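## Task

Remove the blue block marked 0, which sits just below the tower's top block, and place it flat on the table at least roughly two block widths from the tower. The rest of the tower must stay where it stood, with the top block flat and centred on the block now beneath it. At the end both blocks must be supported by what lies under them, not by either gripper.

## Robot and tools

Robot: two arms, left_arm and right_arm, mounted on opposite sides of a table. The left_arm base is on the +y side of the scene frame (about y = +0.459 m), the right_arm base on the -y side (about y = -0.453 m), both near z = +0.039 m. Arm names do not match image left and right. Scene frame: +z up, table top at z = +0.020 m, origin roughly between the bases. Each gripper's fingers point along its own +x axis and close along its y axis. The reported end_effector_position is the midpoint between the fingers, 3 to 4 cm behind the tips; only the last 1.5 cm of each finger pad is flat.

Frames: positions, orientations (quat_wxyz) and velocities in results are in each arm's own base frame. Offsets you send are along the axes of that arm's current Hand target. Hand target is the last commanded pose after clipping; every new offset counts from it.

Row layout (shared by execute_actions and move): one flat list of 14 numbers, each in [-1, 1]. First 7 are left_arm: dx, dy, dz, rx, ry, rz, opening; next 7 are right_arm in the same order. dx..rz are offsets from the Hand target, not absolute poses; 1.0 equals 0.6 m for dx/dy/dz and 180 degrees for rx/ry/rz (the three together form a rotation vector). So 0.05 is 3 cm. Opening is absolute: +1 fully open (0.080 m), -1 fully closed; empty fingers touch near -0.78. Sending 0 in all six pose slots asks nothing new of that arm, but its opening slot is always a command, so resend the current opening to keep it (a 0 there half-closes it).

execute_actions(actions, cameras): actions is a list of actions; each action is a table of up to 15 rows, one per 1/30 s step, and a short table repeats its last row until 15 steps. Each row is measured from the Hand target at the action's start, not from the previous row; a repeated offset in a new action moves further. An empty actions list returns the state plus all camera images and the scene number. cameras picks images by name, ["all"] or [].

move(target, speed, blend, opening_speed, grip_force, blocking, cameras): target is one 14-number row or a list of up to 15 rows; all rows are offsets from the same starting Hand targets, not chained. Paths are straight lines, do not avoid obstacles or the other arm, and the whole move is capped at 10 s. speed is m/s, 0.002 to 4.3 (default 0.25), one value or one per target; rotation tops out at twice that in rad/s. blend (m) rounds corners of a list; 0 stops at each point. opening_speed (at least 0.2 per second on the -1..1 scale) ramps the fingers. grip_force is per-pad newtons, 8 to 34, one value or one per arm; it persists. blocking=false returns after 0.5 s while motion continues. The result adds a move: line, e.g. done, off_target, moving, held, blocked or fault, and limits such as paced or held. done means resting within 8 mm and 2 degrees; it says nothing about contact. blocked means the gripper stopped far from its goal, usually against something, and now holds there.

wait(seconds): 0 to 3600, lets time pass without new commands; returns early if a running move ends. stop(): brakes a running move. zoom_image(camera, region): region [x0, y0, x1, y1] in pixels of the latest image, at most 504 by 504; cameras cam_head_left, cam_head_right, cam_high, cam_low (504x504), cam_left_wrist, cam_right_wrist (896x504). finished_scene(scene): ends the scene (1 or 2), irreversible; calls after it in the same reply go to the next scene.

Reading results: grip_measured is the finger opening on the command scale, possibly off by about 2 mm, and reads narrower than a squeezed part. To hold something, command about 0.08 below the reading at first contact. grip_effort_n is motor effort (negative = closing), not pad force. Joint torques and External joint torques are per joint, waist to wrist roll; velocities may be omitted when joints are still. Tool commands shows current gripper commands.

Behaviour to expect: grippers sag or fall short, especially far out; check position and tilt after each move and send the remaining offset. Commanded orientation is clipped to 32 degrees from the measured one per step. Small moves can fail or go sideways. Closing fully takes at least about 0.6 s.

Avoid: fast moves into contact, targets far beyond a contact (they press harder), arm-to-arm contact or closing one gripper on the other's fingers, paths near an arm's own base (the elbow can whip round), huge single-step jumps (over-speed fault), and sustained heavy loads or stretched arms (motor heat; MOTOR HOT lines warn). Contact torque at a joint's limit (waist 17, shoulder 21.1, elbow 21, wrist pitch 5.55, wrist yaw 5.53, wrist roll 5.19 N m) freezes that arm for 10 s. Do not drop blocks, release them while moving, knock the tower, or let anything leave the table. Time spent thinking also counts, so be brief.

Each tool is called after "Request:" by a JSON object that holds its "name" and its "arguments".

## Session

Request:
{"name": "execute_actions", "arguments": {"actions": []}}

Scene clock: 0.00 s.
left_arm: end_effector_position=(+0.2437, -0.0737, +0.2504) grip_measured=+1.000 grip_effort_n=n/a end_effector_quat_wxyz=(+0.977, +0.158, +0.136, -0.037) | right_arm: end_effector_position=(+0.4318, +0.1226, +0.1436) grip_measured=+1.000 grip_effort_n=n/a end_effector_quat_wxyz=(+0.971, -0.226, +0.031, +0.068)
Joint positions: left_arm=[-0.61 0.651 0.614 -0.297 -0.555 0.135 0.08] | right_arm=[0.354 1.79 0.651 1.045 0.234 -0.431 0.08]
Joint velocities: within noise
Joint torques (N m): no reading
External joint torques (N m): no reading
Heat: left arm: hottest wrist pitch 36 °C (+0.0 °C/min); right arm: hottest wrist pitch 37 °C (+0.0 °C/min).
Hand target: left_arm +0.2436, -0.0735, +0.2528; +0.978, +0.156, +0.133, -0.036 | right_arm +0.4320, +0.1226, +0.1446; +0.971, -0.226, +0.030, +0.068
Tool commands: left_gripper/opening=+1.0 right_gripper/opening=+1.0

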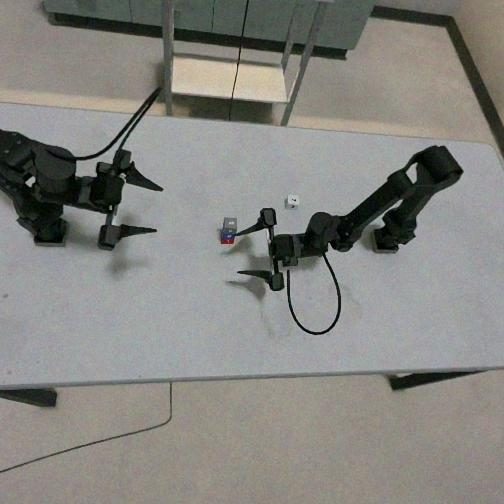

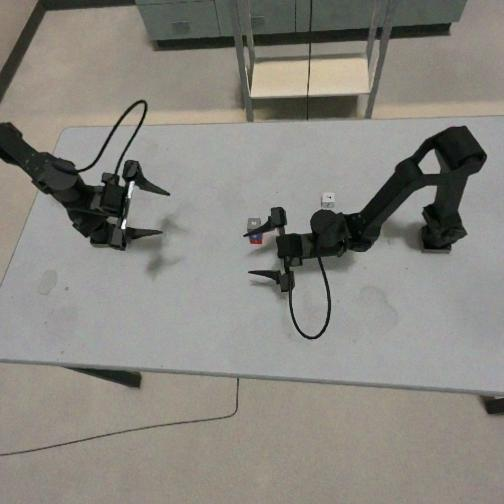

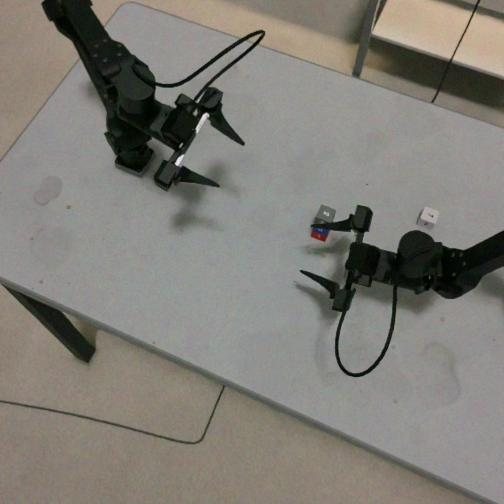

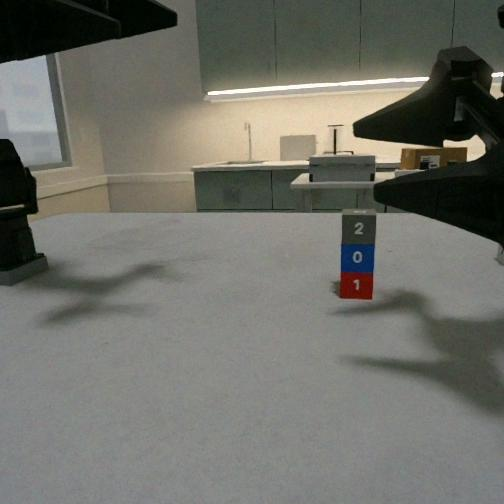

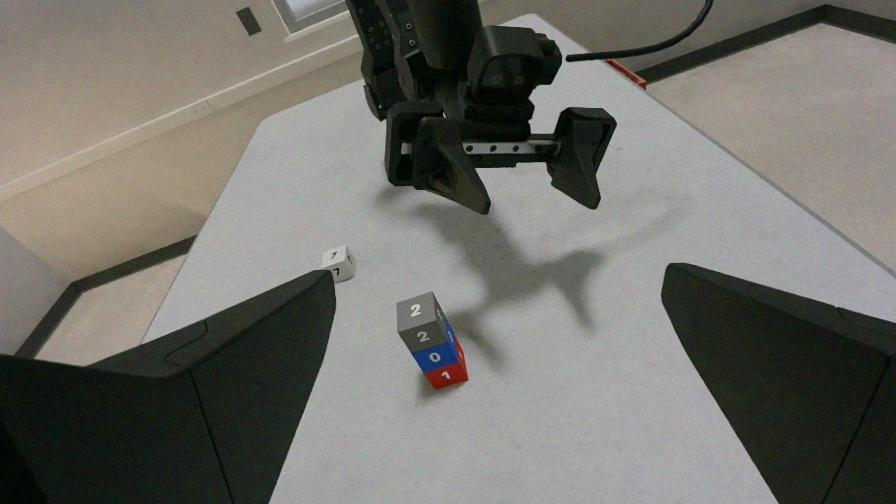

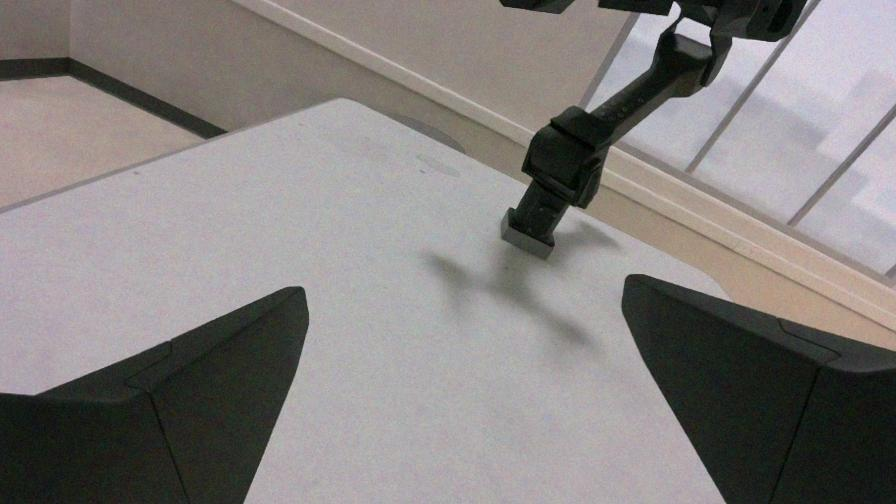

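Request:
{"name": "move", "arguments": {"target": [0.2145,0.1416,0.018,-0.0933,0.4105,-0.0583,1,-0.33,0,0,0,0,0,1], "cameras": ["all"]}}

Scene clock: 27.60 s.
left_arm: end_effector_position=(+0.3776, +0.0001, +0.2518) grip_measured=+1.000 grip_effort_n=2.1 end_effector_quat_wxyz=(+0.781, +0.004, +0.625, +0.000) | right_arm: end_effector_position=(+0.2378, +0.0997, +0.1653) grip_measured=+1.000 grip_effort_n=3.5 end_effector_quat_wxyz=(+0.971, -0.226, +0.028, +0.067)
Joint positions: left_arm=[-0.002 1.892 2.106 -1.565 -0.005 0.005 0.08] | right_arm=[0.745 0.693 0.1 0.488 0.623 -0.391 0.08]
Joint torques (N m): left_arm=[0.21 -6.66 7.01 0.68 0.19 -0.17] | right_arm=[0.34 -1.05 5.87 1.79 0.12 0.14]
External joint torques (N m): left_arm=[0.32 0.94 1.76 0.02 0.19 -0.17] | right_arm=[0.33 -0.29 -0.85 0.18 0.09 0.11]
Heat: left arm: hottest wrist pitch 38 °C (+4.3 °C/min); right arm: hottest wrist pitch 41 °C (+8.7 °C/min).
Hand target: left_arm +0.3795, +0.0001, +0.2527; +0.707, -0.001, +0.708, +0.000 | right_arm +0.2362, +0.0991, +0.1621; +0.971, -0.226, +0.030, +0.068
Off the commanded pose: left_arm 0.002 m, 13 deg | right_arm 0.004 m, 0 deg.
joint sent to its limit (left arm) — joint 4 (wrist pitch), lower limit. The joint targets are off in orientation, not in position.
move: off_target (left_arm)

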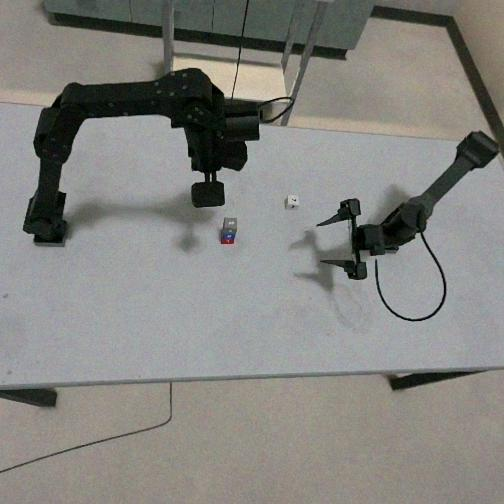

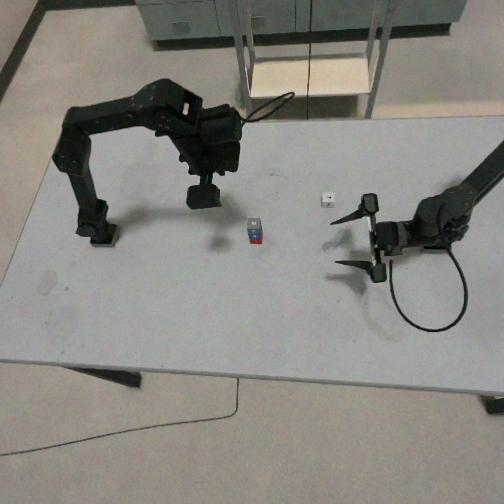

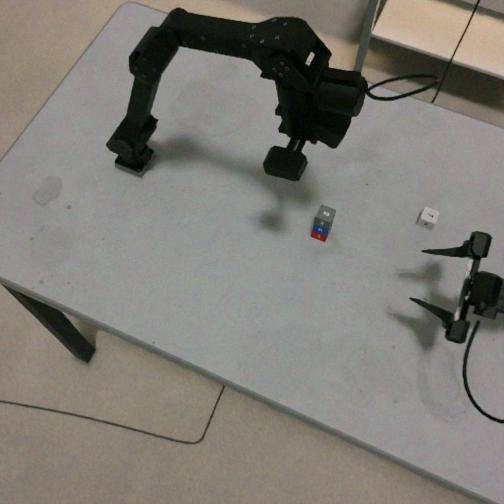

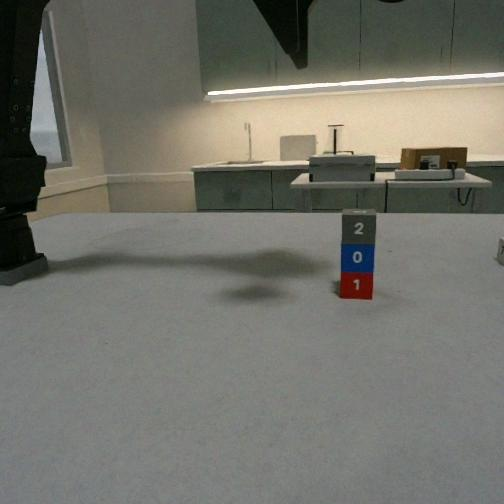

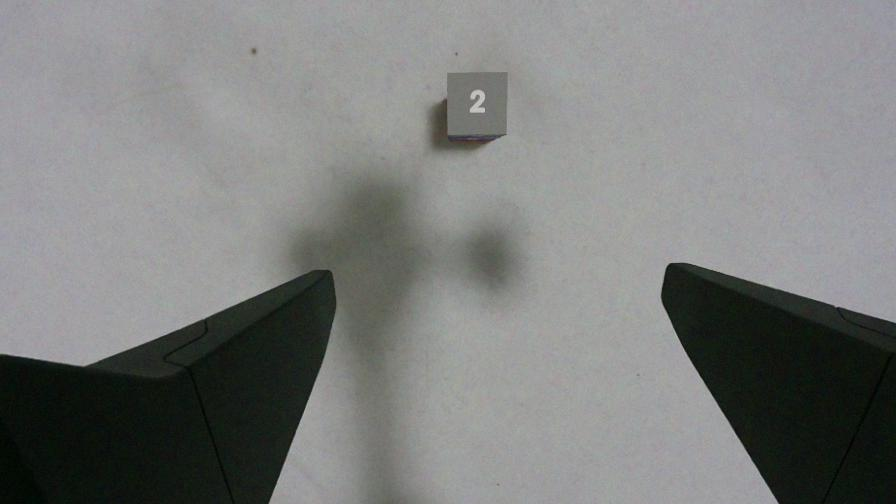

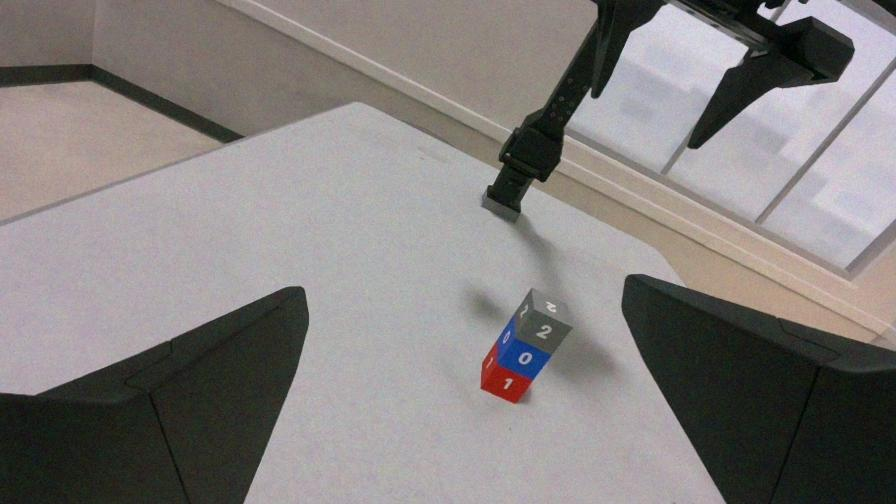

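Request:
{"name": "move", "arguments": {"target": [0.08,-0.003,0.11,0,0,0,1,0,0,0,0,0,0,1], "cameras": ["all"]}}

Scene clock: 41.67 s.
left_arm: end_effector_position=(+0.4426, -0.0001, +0.2032) grip_measured=+1.000 grip_effort_n=2.6 end_effector_quat_wxyz=(+0.767, +0.002, +0.642, +0.001) | right_arm: end_effector_position=(+0.2378, +0.0997, +0.1653) grip_measured=+1.000 grip_effort_n=3.0 end_effector_quat_wxyz=(+0.971, -0.226, +0.028, +0.067)
Joint positions: left_arm=[-0.002 2.183 2.344 -1.554 -0.005 0.001 0.08] | right_arm=[0.745 0.693 0.1 0.488 0.624 -0.391 0.08]
Joint torques (N m): left_arm=[-0.23 -9.01 6.87 0.9 0.18 -0.14] | right_arm=[0.36 -1.08 5.89 1.8 0.12 0.14]
External joint torques (N m): left_arm=[-0.08 0.71 1.46 0.28 0.18 -0.14] | right_arm=[0.36 -0.31 -0.8 0.19 0.08 0.11]
Heat: left arm: hottest elbow 37 °C (+5.8 °C/min); right arm: hottest wrist pitch 41 °C (+5.8 °C/min).
Hand target: left_arm +0.4455, -0.0018, +0.2047; +0.707, -0.001, +0.708, +0.000 | right_arm +0.2362, +0.0991, +0.1621; +0.971, -0.226, +0.030, +0.068
Off the commanded pose: left_arm 0.004 m, 10 deg | right_arm 0.004 m, 0 deg.
joint sent to its limit (left arm) — joint 3 (elbow), upper limit, where the elbow is as straight as it goes. The joint targets are off in orientation, not in position.
move: off_target (left_arm)

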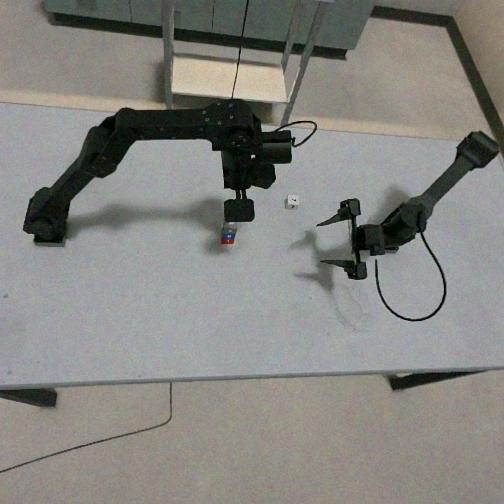

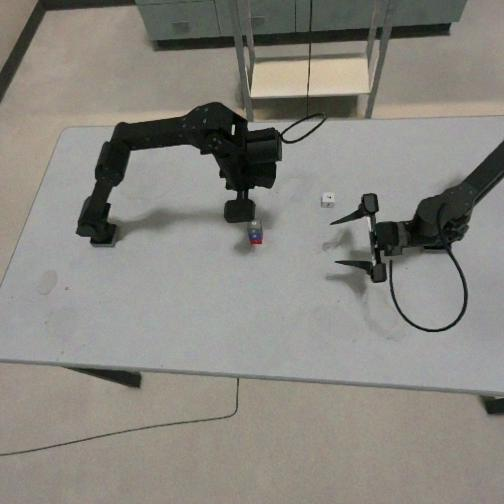

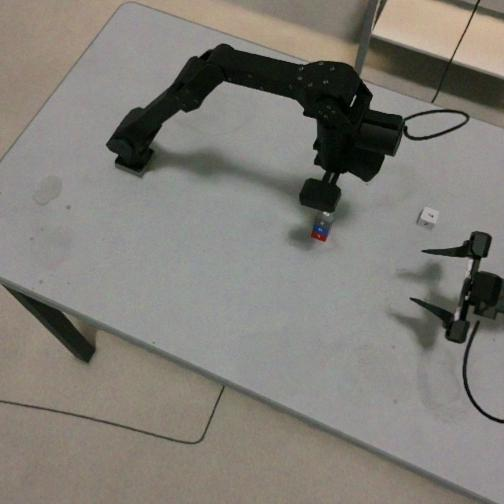

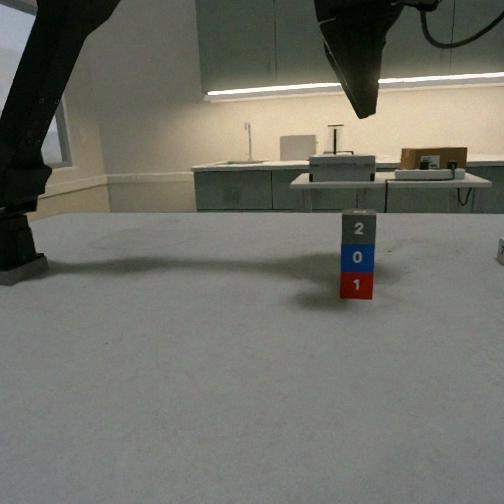

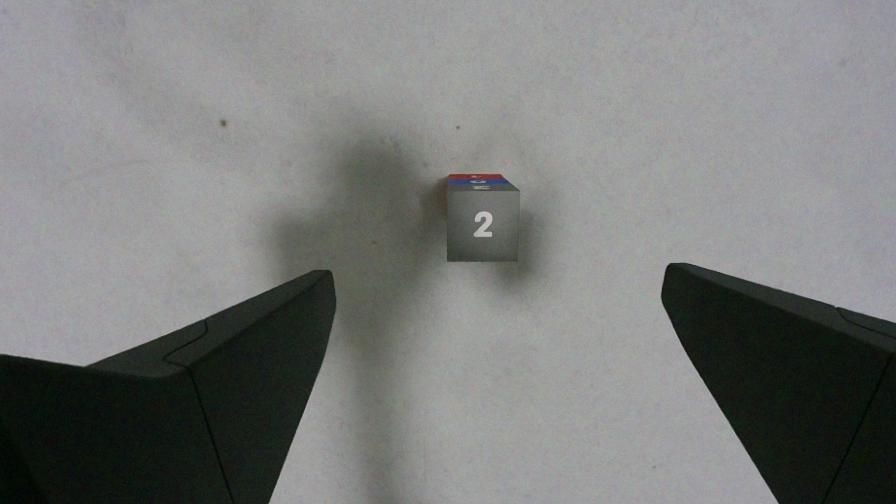

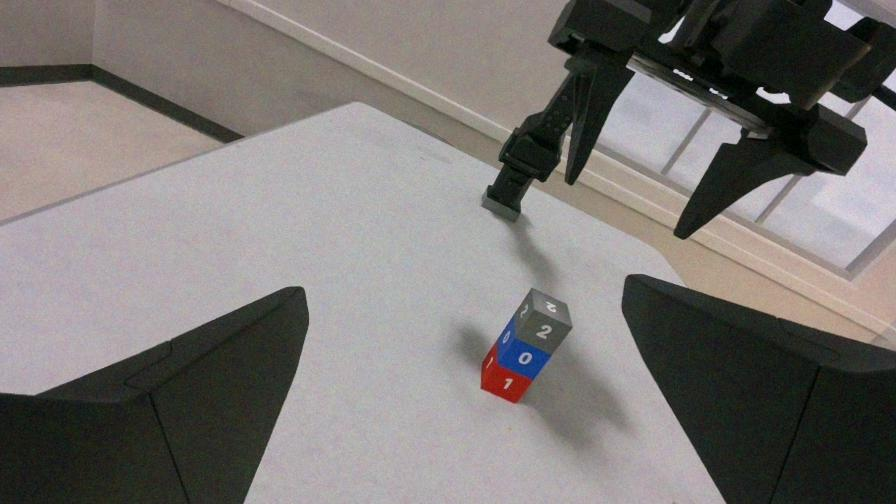

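Request:
{"name": "move", "arguments": {"target": [0.1,-0.003,0.041,0,0,0,1,0,0,0,0,0,0,1], "cameras": ["cam_left_wrist","cam_low","cam_right_wrist"]}}

Scene clock: 51.87 s.
left_arm: end_effector_position=(+0.4677, -0.0016, +0.1440) grip_measured=+1.000 grip_effort_n=2.6 end_effector_quat_wxyz=(+0.744, +0.002, +0.669, +0.001) | right_arm: end_effector_position=(+0.2378, +0.0997, +0.1653) grip_measured=+1.000 grip_effort_n=3.5 end_effector_quat_wxyz=(+0.971, -0.226, +0.028, +0.067)
Joint positions: left_arm=[-0.005 2.326 2.348 -1.487 -0.004 -0.003 0.08] | right_arm=[0.745 0.693 0.1 0.488 0.624 -0.391 0.08]
Joint torques (N m): left_arm=[-0.29 -10.05 6.35 0.81 0.17 -0.15] | right_arm=[0.37 -1.08 5.88 1.8 0.12 0.14]
External joint torques (N m): left_arm=[-0.34 0.5 0.89 0.32 0.19 -0.15] | right_arm=[0.38 -0.31 -0.83 0.18 0.08 0.11]
Heat: left arm: hottest elbow 37 °C (+4.6 °C/min); right arm: hottest wrist pitch 41 °C (+4.6 °C/min).
Hand target: left_arm +0.4701, -0.0037, +0.1448; +0.707, -0.001, +0.707, +0.000 | right_arm +0.2362, +0.0991, +0.1621; +0.971, -0.226, +0.030, +0.068
Off the commanded pose: left_arm 0.003 m, 6 deg | right_arm 0.004 m, 0 deg.
joint sent to its limit (left arm) — joint 3 (elbow), upper limit, where the elbow is as straight as it goes. The joint targets are off in orientation, not in position.
move: off_target (left_arm)
Images, in order (width x height): cam_low 504x504, cam_left_wrist 896x504, cam_right_wrist 896x504.

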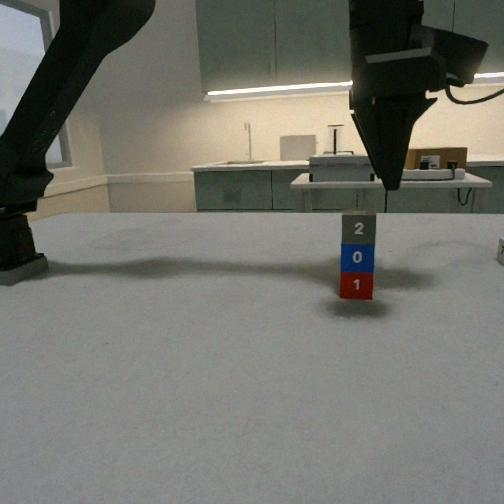

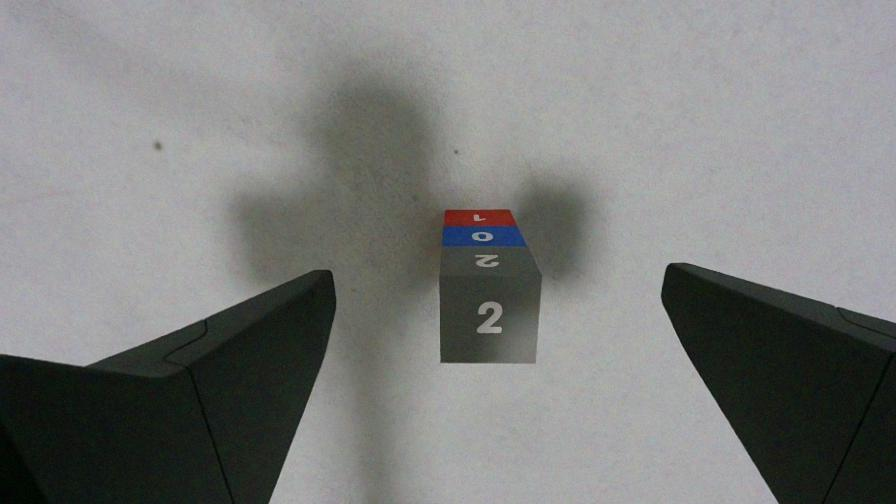

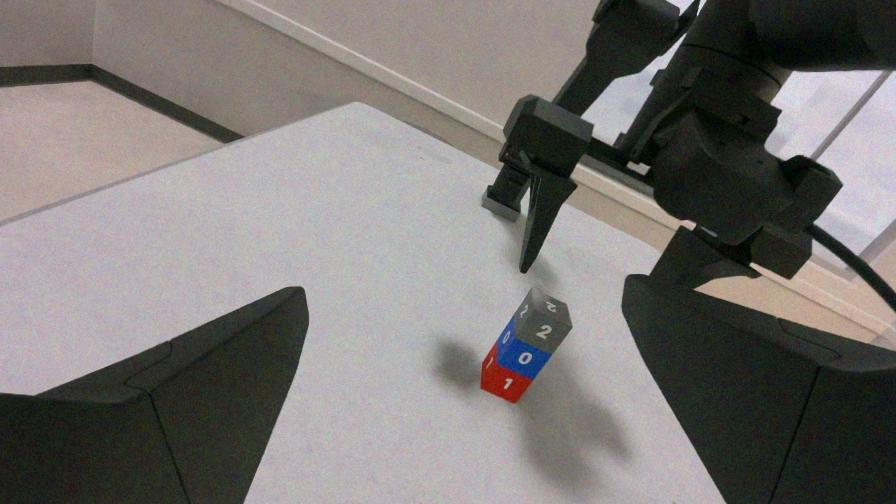

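Request:
{"name": "move", "arguments": {"target": [[0,0,-0.021,0,0,0,1,0,0,0,0,0,0,1],[0.15,0,-0.021,0,0,0,1,0,0,0,0,0,0,1]], "cameras": ["cam_left_wrist","cam_low","cam_right_wrist"], "blend": 0.008, "speed": 0.15}}

Request:
{"name": "zoom_image", "arguments": {"camera": "cam_low", "region": [290, 150, 440, 320]}}

Scene clock: 67.40 s.
left_arm: end_effector_position=(+0.4580, -0.0016, +0.0567) grip_measured=+1.000 grip_effort_n=2.6 end_effector_quat_wxyz=(+0.708, +0.002, +0.706, +0.001) | right_arm: end_effector_position=(+0.2378, +0.0997, +0.1653) grip_measured=+1.000 grip_effort_n=3.5 end_effector_quat_wxyz=(+0.971, -0.226, +0.028, +0.067)
Joint positions: left_arm=[-0.005 2.351 2.047 -1.264 -0.004 -0.004 0.08] | right_arm=[0.745 0.693 0.1 0.488 0.624 -0.391 0.08]
Joint torques (N m): left_arm=[-0.28 -10.28 5.04 0.62 0.19 -0.16] | right_arm=[0.36 -1.08 5.89 1.8 0.12 0.14]
External joint torques (N m): left_arm=[-0.24 0.46 -0.44 0.32 0.2 -0.16] | right_arm=[0.35 -0.32 -0.82 0.19 0.09 0.11]
Heat: left arm: hottest wrist pitch 37 °C (+0.0 °C/min); right arm: hottest wrist pitch 41 °C (+2.0 °C/min).
Hand target: left_arm +0.4573, -0.0038, +0.0547; +0.707, -0.001, +0.708, +0.000 | right_arm +0.2362, +0.0991, +0.1621; +0.971, -0.226, +0.030, +0.068
Off the commanded pose: left_arm 0.003 m, 0 deg | right_arm 0.004 m, 0 deg.
move: done
Images, in order (width x height): cam_low 504x504, cam_left_wrist 896x504, cam_right_wrist 896x504.

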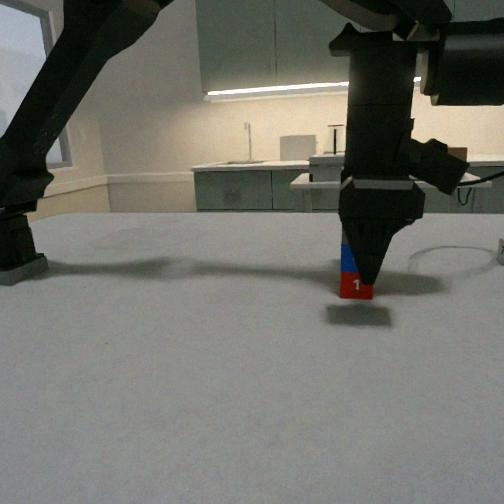

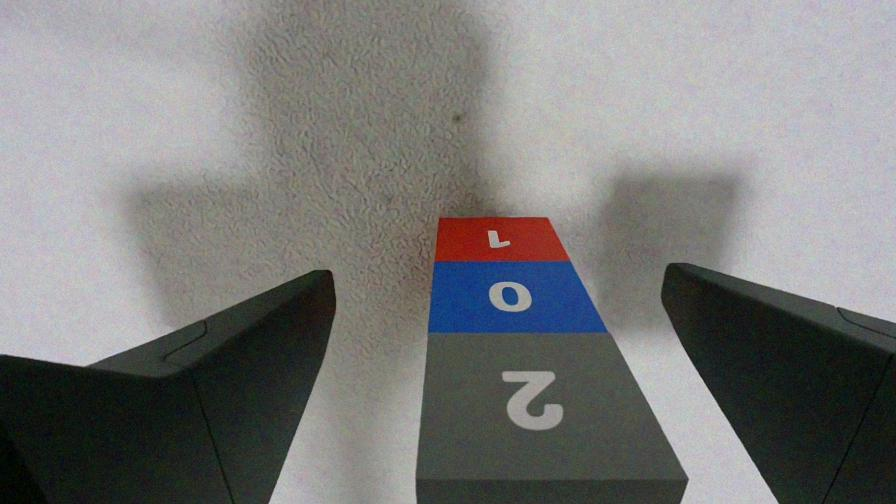

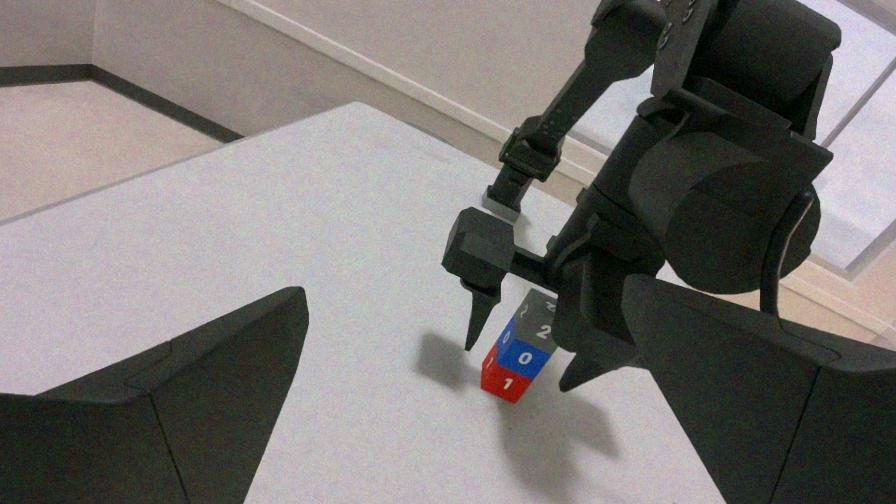

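Scaled by 2.965.

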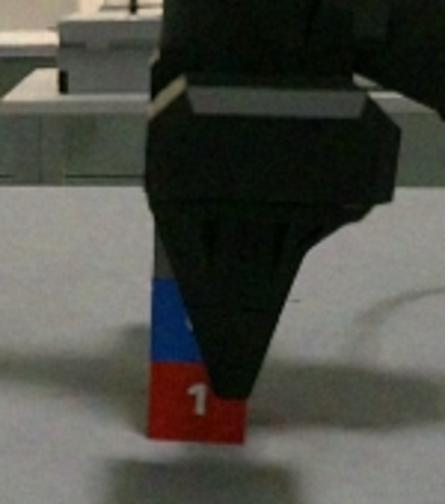

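Request:
{"name": "move", "arguments": {"target": [-0.0217,0,-0.006,0,0,0,1,0,0,0,0,0,0,1], "cameras": ["cam_low"]}}

Request:
{"name": "zoom_image", "arguments": {"camera": "cam_low", "region": [290, 150, 440, 320]}}

Scene clock: 79.87 s.
left_arm: end_effector_position=(+0.4515, -0.0016, +0.0577) grip_measured=+1.000 grip_effort_n=2.6 end_effector_quat_wxyz=(+0.698, +0.002, +0.716, +0.001) | right_arm: end_effector_position=(+0.2378, +0.0997, +0.1653) grip_measured=+1.000 grip_effort_n=3.5 end_effector_quat_wxyz=(+0.971, -0.226, +0.028, +0.067)
Joint positions: left_arm=[-0.005 2.349 2.047 -1.294 -0.004 -0.004 0.08] | right_arm=[0.745 0.693 0.1 0.488 0.624 -0.391 0.08]
Joint torques (N m): left_arm=[-0.31 -12.39 6.69 0.28 0.18 -0.15] | right_arm=[0.36 -1.08 5.89 1.8 0.12 0.14]
External joint torques (N m): left_arm=[-0.18 -1.85 1.3 -0.01 0.18 -0.15] | right_arm=[0.36 -0.32 -0.81 0.19 0.08 0.11]
Heat: left arm: hottest shoulder 38 °C (+9.0 °C/min); right arm: hottest wrist pitch 41 °C (+1.0 °C/min).
Hand target: left_arm +0.4537, -0.0038, +0.0678; +0.707, -0.001, +0.708, +0.000 | right_arm +0.2362, +0.0991, +0.1621; +0.971, -0.226, +0.030, +0.068
Off the commanded pose: left_arm 0.011 m, 1 deg | right_arm 0.004 m, 0 deg.
move: off_target (left_arm)

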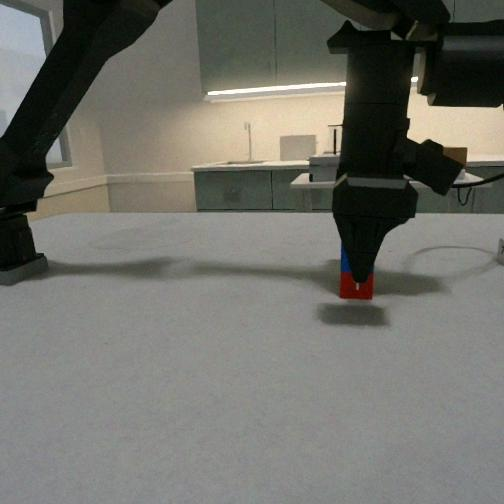

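Scaled by 2.965.

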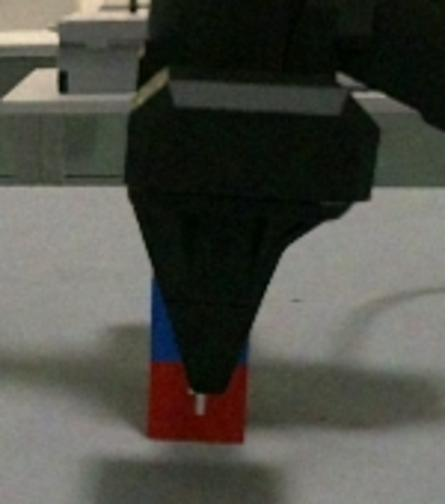

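Request:
{"name": "move", "arguments": {"target": [-0.0167,0,0.004,0,0,0,1,0,0,0,0,0,0,1], "cameras": ["cam_low"]}}

Request:
{"name": "zoom_image", "arguments": {"camera": "cam_low", "region": [290, 150, 440, 320]}}

Scene clock: 83.63 s.
left_arm: end_effector_position=(+0.4543, -0.0016, +0.0727) grip_measured=+1.000 grip_effort_n=2.1 end_effector_quat_wxyz=(+0.702, +0.002, +0.712, +0.001) | right_arm: end_effector_position=(+0.2378, +0.0997, +0.1653) grip_measured=+1.000 grip_effort_n=3.0 end_effector_quat_wxyz=(+0.971, -0.226, +0.028, +0.067)
Joint positions: left_arm=[-0.005 2.349 2.106 -1.343 -0.004 -0.004 0.08] | right_arm=[0.745 0.693 0.1 0.488 0.624 -0.391 0.08]
Joint torques (N m): left_arm=[-0.29 -10.82 6.85 0.31 0.17 -0.17] | right_arm=[0.37 -1.08 5.87 1.8 0.12 0.14]
External joint torques (N m): left_arm=[-0.25 -0.2 1.4 0.03 0.18 -0.17] | right_arm=[0.37 -0.32 -0.81 0.2 0.09 0.12]
Heat: left arm: hottest shoulder 38 °C (+9.1 °C/min); right arm: hottest wrist pitch 41 °C (+1.0 °C/min).
Hand target: left_arm +0.4561, -0.0037, +0.0778; +0.707, +0.000, +0.708, +0.000 | right_arm +0.2362, +0.0991, +0.1621; +0.971, -0.226, +0.030, +0.068
Off the commanded pose: left_arm 0.006 m, 1 deg | right_arm 0.004 m, 0 deg.
move: done

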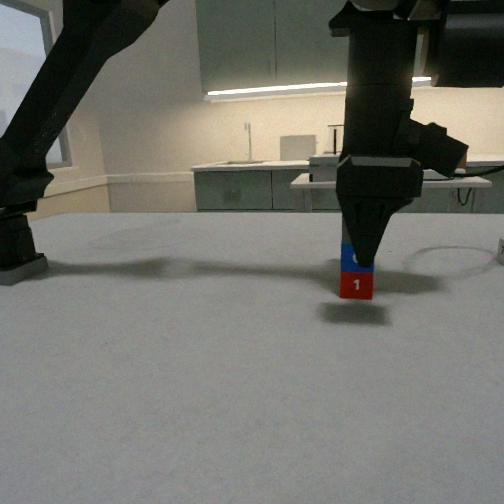

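Scaled by 2.965.

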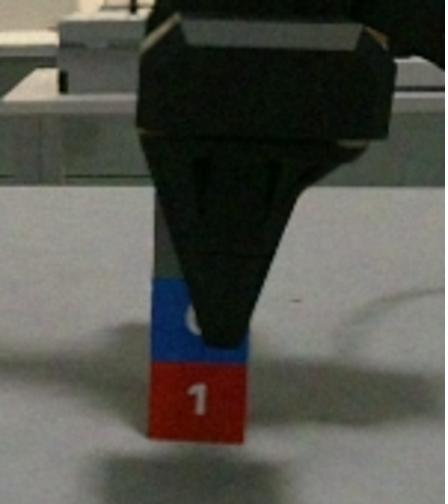

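Request:
{"name": "move", "arguments": {"target": [0,0,0,0,0,0,-0.5,0,0,0,0,0,0,1], "cameras": ["cam_left_wrist","cam_low"], "opening_speed": 0.8}}

Scene clock: 93.20 s.
left_arm: end_effector_position=(+0.4542, -0.0016, +0.0728) grip_measured=-0.125 grip_effort_n=-83.5 end_effector_quat_wxyz=(+0.702, +0.002, +0.712, +0.001) | right_arm: end_effector_position=(+0.2378, +0.0997, +0.1653) grip_measured=+1.000 grip_effort_n=3.5 end_effector_quat_wxyz=(+0.971, -0.226, +0.028, +0.067)
Joint positions: left_arm=[-0.005 2.349 2.106 -1.343 -0.004 -0.004 0.029] | right_arm=[0.745 0.693 0.1 0.488 0.624 -0.391 0.08]
Joint torques (N m): left_arm=[-0.36 -11.03 6.95 0.34 0.16 -0.15] | right_arm=[0.36 -1.08 5.88 1.8 0.13 0.14]
External joint torques (N m): left_arm=[-0.38 -0.45 1.57 0.08 0.17 -0.15] | right_arm=[0.35 -0.3 -0.82 0.18 0.09 0.11]
Heat: left arm: hottest shoulder 39 °C (+9.1 °C/min); right arm: hottest wrist pitch 41 °C (+0.0 °C/min).
Hand target: left_arm +0.4561, -0.0038, +0.0778; +0.707, -0.001, +0.708, +0.000 | right_arm +0.2362, +0.0991, +0.1621; +0.971, -0.226, +0.030, +0.068
Off the commanded pose: left_arm 0.006 m, 1 deg | right_arm 0.004 m, 0 deg.
move: done
Images, in order (width x height): cam_low 504x504, cam_left_wrist 896x504.

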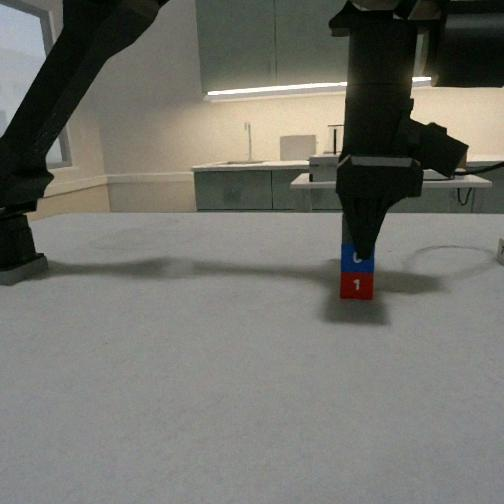

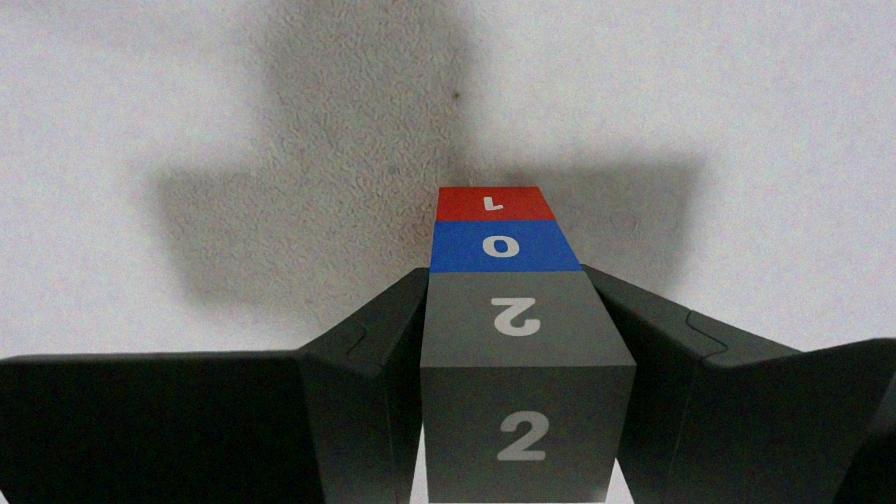

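Request:
{"name": "move", "arguments": {"target": [[-0.09,0,0,0,0,0,-0.5,0,0,0,0,0,0,1],[-0.09,-0.24,0,0,0,0,-0.5,0,0,0,0,0,0,1],[0.058,-0.24,0,0,0,0,-0.5,0,0,0,0,0,0,1]], "speed": [0.07,0.12,0.06], "blend": 0.01, "cameras": ["all"]}}

Request:
{"name": "zoom_image", "arguments": {"camera": "cam_low", "region": [280, 150, 480, 400]}}

Scene clock: 109.20 s.
left_arm: end_effector_position=(+0.4573, -0.1479, +0.0466) grip_measured=-0.125 grip_effort_n=-83.5 end_effector_quat_wxyz=(+0.710, +0.002, +0.704, -0.002) | right_arm: end_effector_position=(+0.2378, +0.0997, +0.1651) grip_measured=+1.000 grip_effort_n=3.0 end_effector_quat_wxyz=(+0.971, -0.226, +0.028, +0.067)
Joint positions: left_arm=[-0.314 2.471 2.22 -1.312 -0.003 -0.308 0.029] | right_arm=[0.745 0.693 0.1 0.487 0.624 -0.39 0.08]
Joint torques (N m): left_arm=[0.06 -10.53 4.87 0.6 0.17 -0.18] | right_arm=[0.36 -1.09 5.88 1.87 0.1 0.13]
External joint torques (N m): left_arm=[0.09 0.85 -0.66 0.25 0.2 -0.18] | right_arm=[0.36 -0.33 -0.81 0.26 0.06 0.1]
Heat: left arm: hottest shoulder 40 °C (+7.1 °C/min); right arm: hottest wrist pitch 41 °C (+0.0 °C/min).
Hand target: left_arm +0.4561, -0.1478, +0.0431; +0.707, +0.000, +0.708, +0.000 | right_arm +0.2362, +0.0992, +0.1621; +0.971, -0.226, +0.030, +0.068
Off the commanded pose: left_arm 0.004 m, 1 deg | right_arm 0.003 m, 0 deg.
move: done

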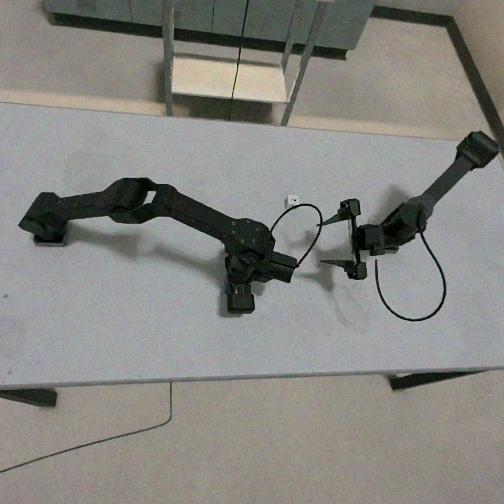

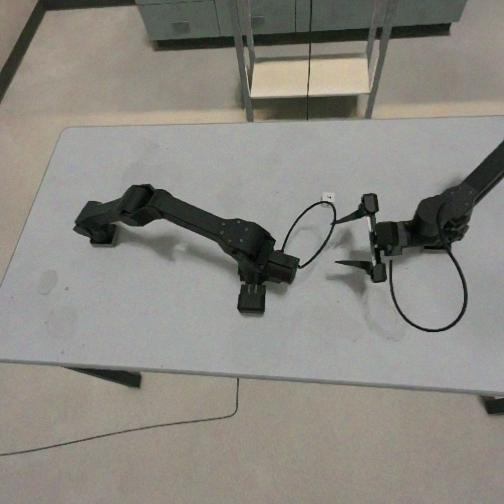

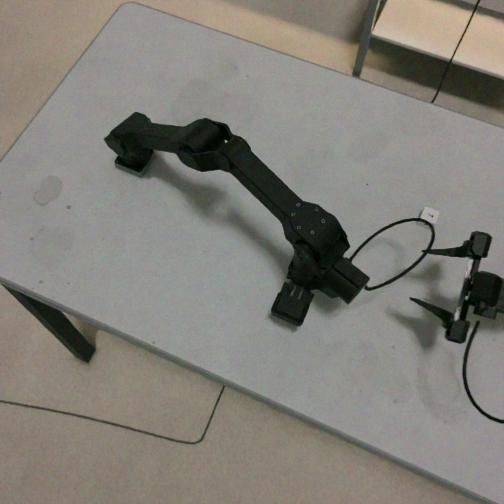

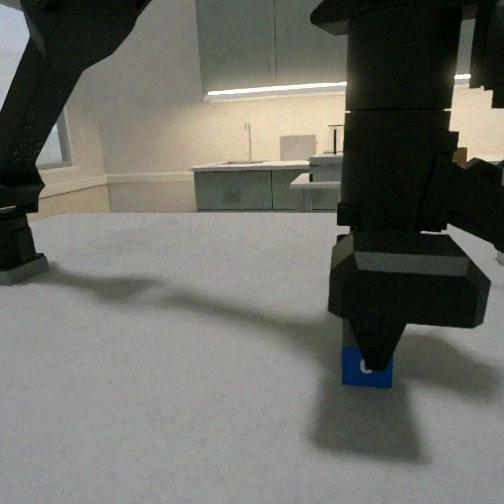

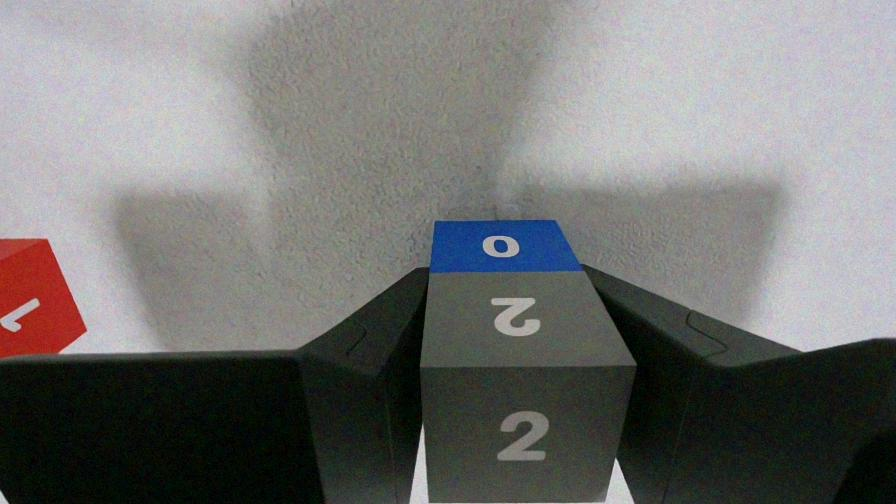

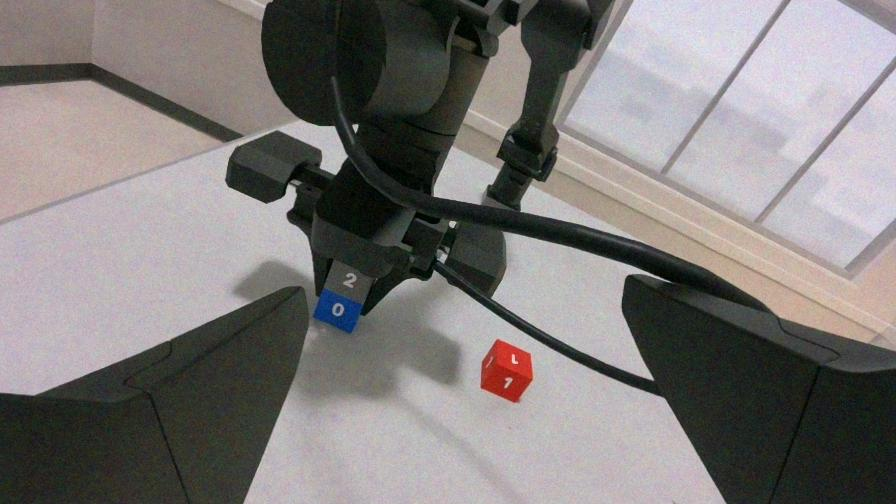

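Scaled by 2.016.

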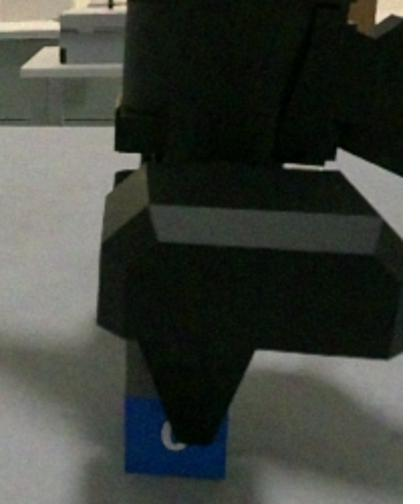

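Request:
{"name": "move", "arguments": {"target": [0.0115,0,0,0,0,0,-0.5,0,0,0,0,0,0,1], "speed": 0.03, "cameras": ["cam_low","cam_right_wrist"]}}

Request:
{"name": "zoom_image", "arguments": {"camera": "cam_right_wrist", "region": [280, 220, 420, 360]}}

Scene clock: 113.53 s.
left_arm: end_effector_position=(+0.4577, -0.1481, +0.0432) grip_measured=-0.125 grip_effort_n=-83.5 end_effector_quat_wxyz=(+0.711, +0.002, +0.703, -0.002) | right_arm: end_effector_position=(+0.2378, +0.0997, +0.1651) grip_measured=+1.000 grip_effort_n=3.5 end_effector_quat_wxyz=(+0.971, -0.226, +0.028, +0.067)
Joint positions: left_arm=[-0.314 2.469 2.203 -1.294 -0.002 -0.308 0.029] | right_arm=[0.745 0.693 0.1 0.487 0.624 -0.39 0.08]
Joint torques (N m): left_arm=[0.19 -10.21 3.98 1.09 0.12 -0.16] | right_arm=[0.37 -1.09 5.88 1.87 0.1 0.13]
External joint torques (N m): left_arm=[0.24 1.09 -1.53 0.76 0.15 -0.16] | right_arm=[0.36 -0.33 -0.83 0.25 0.07 0.1]
Heat: left arm: hottest shoulder 41 °C (+7.1 °C/min); right arm: hottest wrist pitch 41 °C (+0.0 °C/min).
Hand target: left_arm +0.4561, -0.1478, +0.0363; +0.707, +0.000, +0.707, +0.000 | right_arm +0.2362, +0.0992, +0.1621; +0.971, -0.226, +0.030, +0.068
Off the commanded pose: left_arm 0.007 m, 1 deg | right_arm 0.003 m, 0 deg.
move: done

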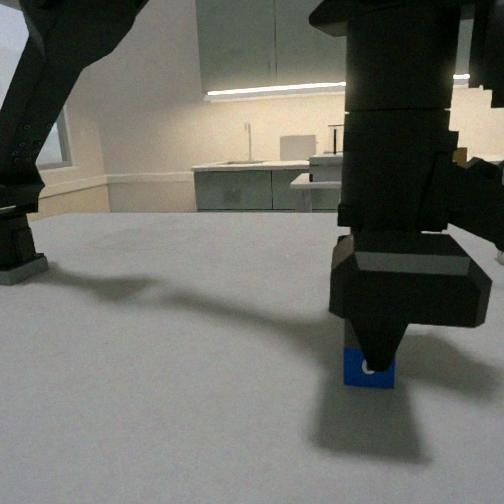

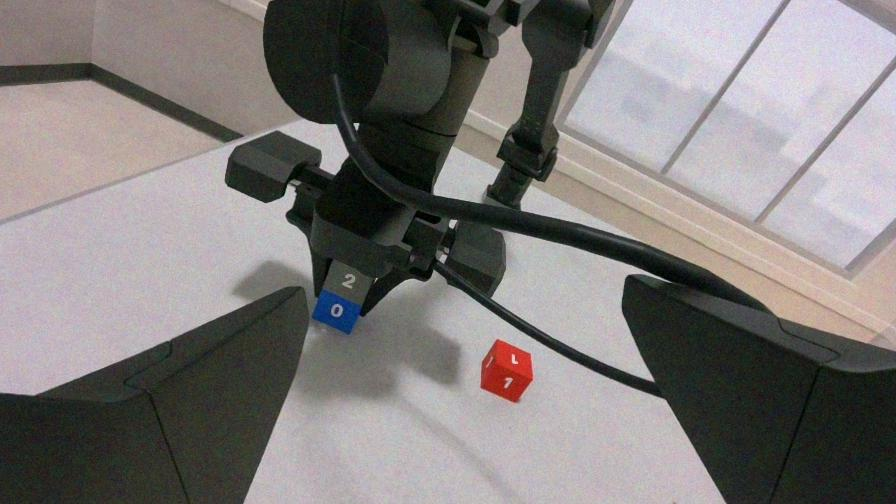

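Scaled by 3.600.

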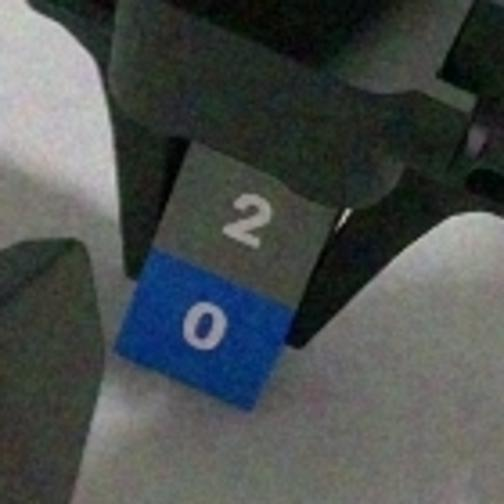

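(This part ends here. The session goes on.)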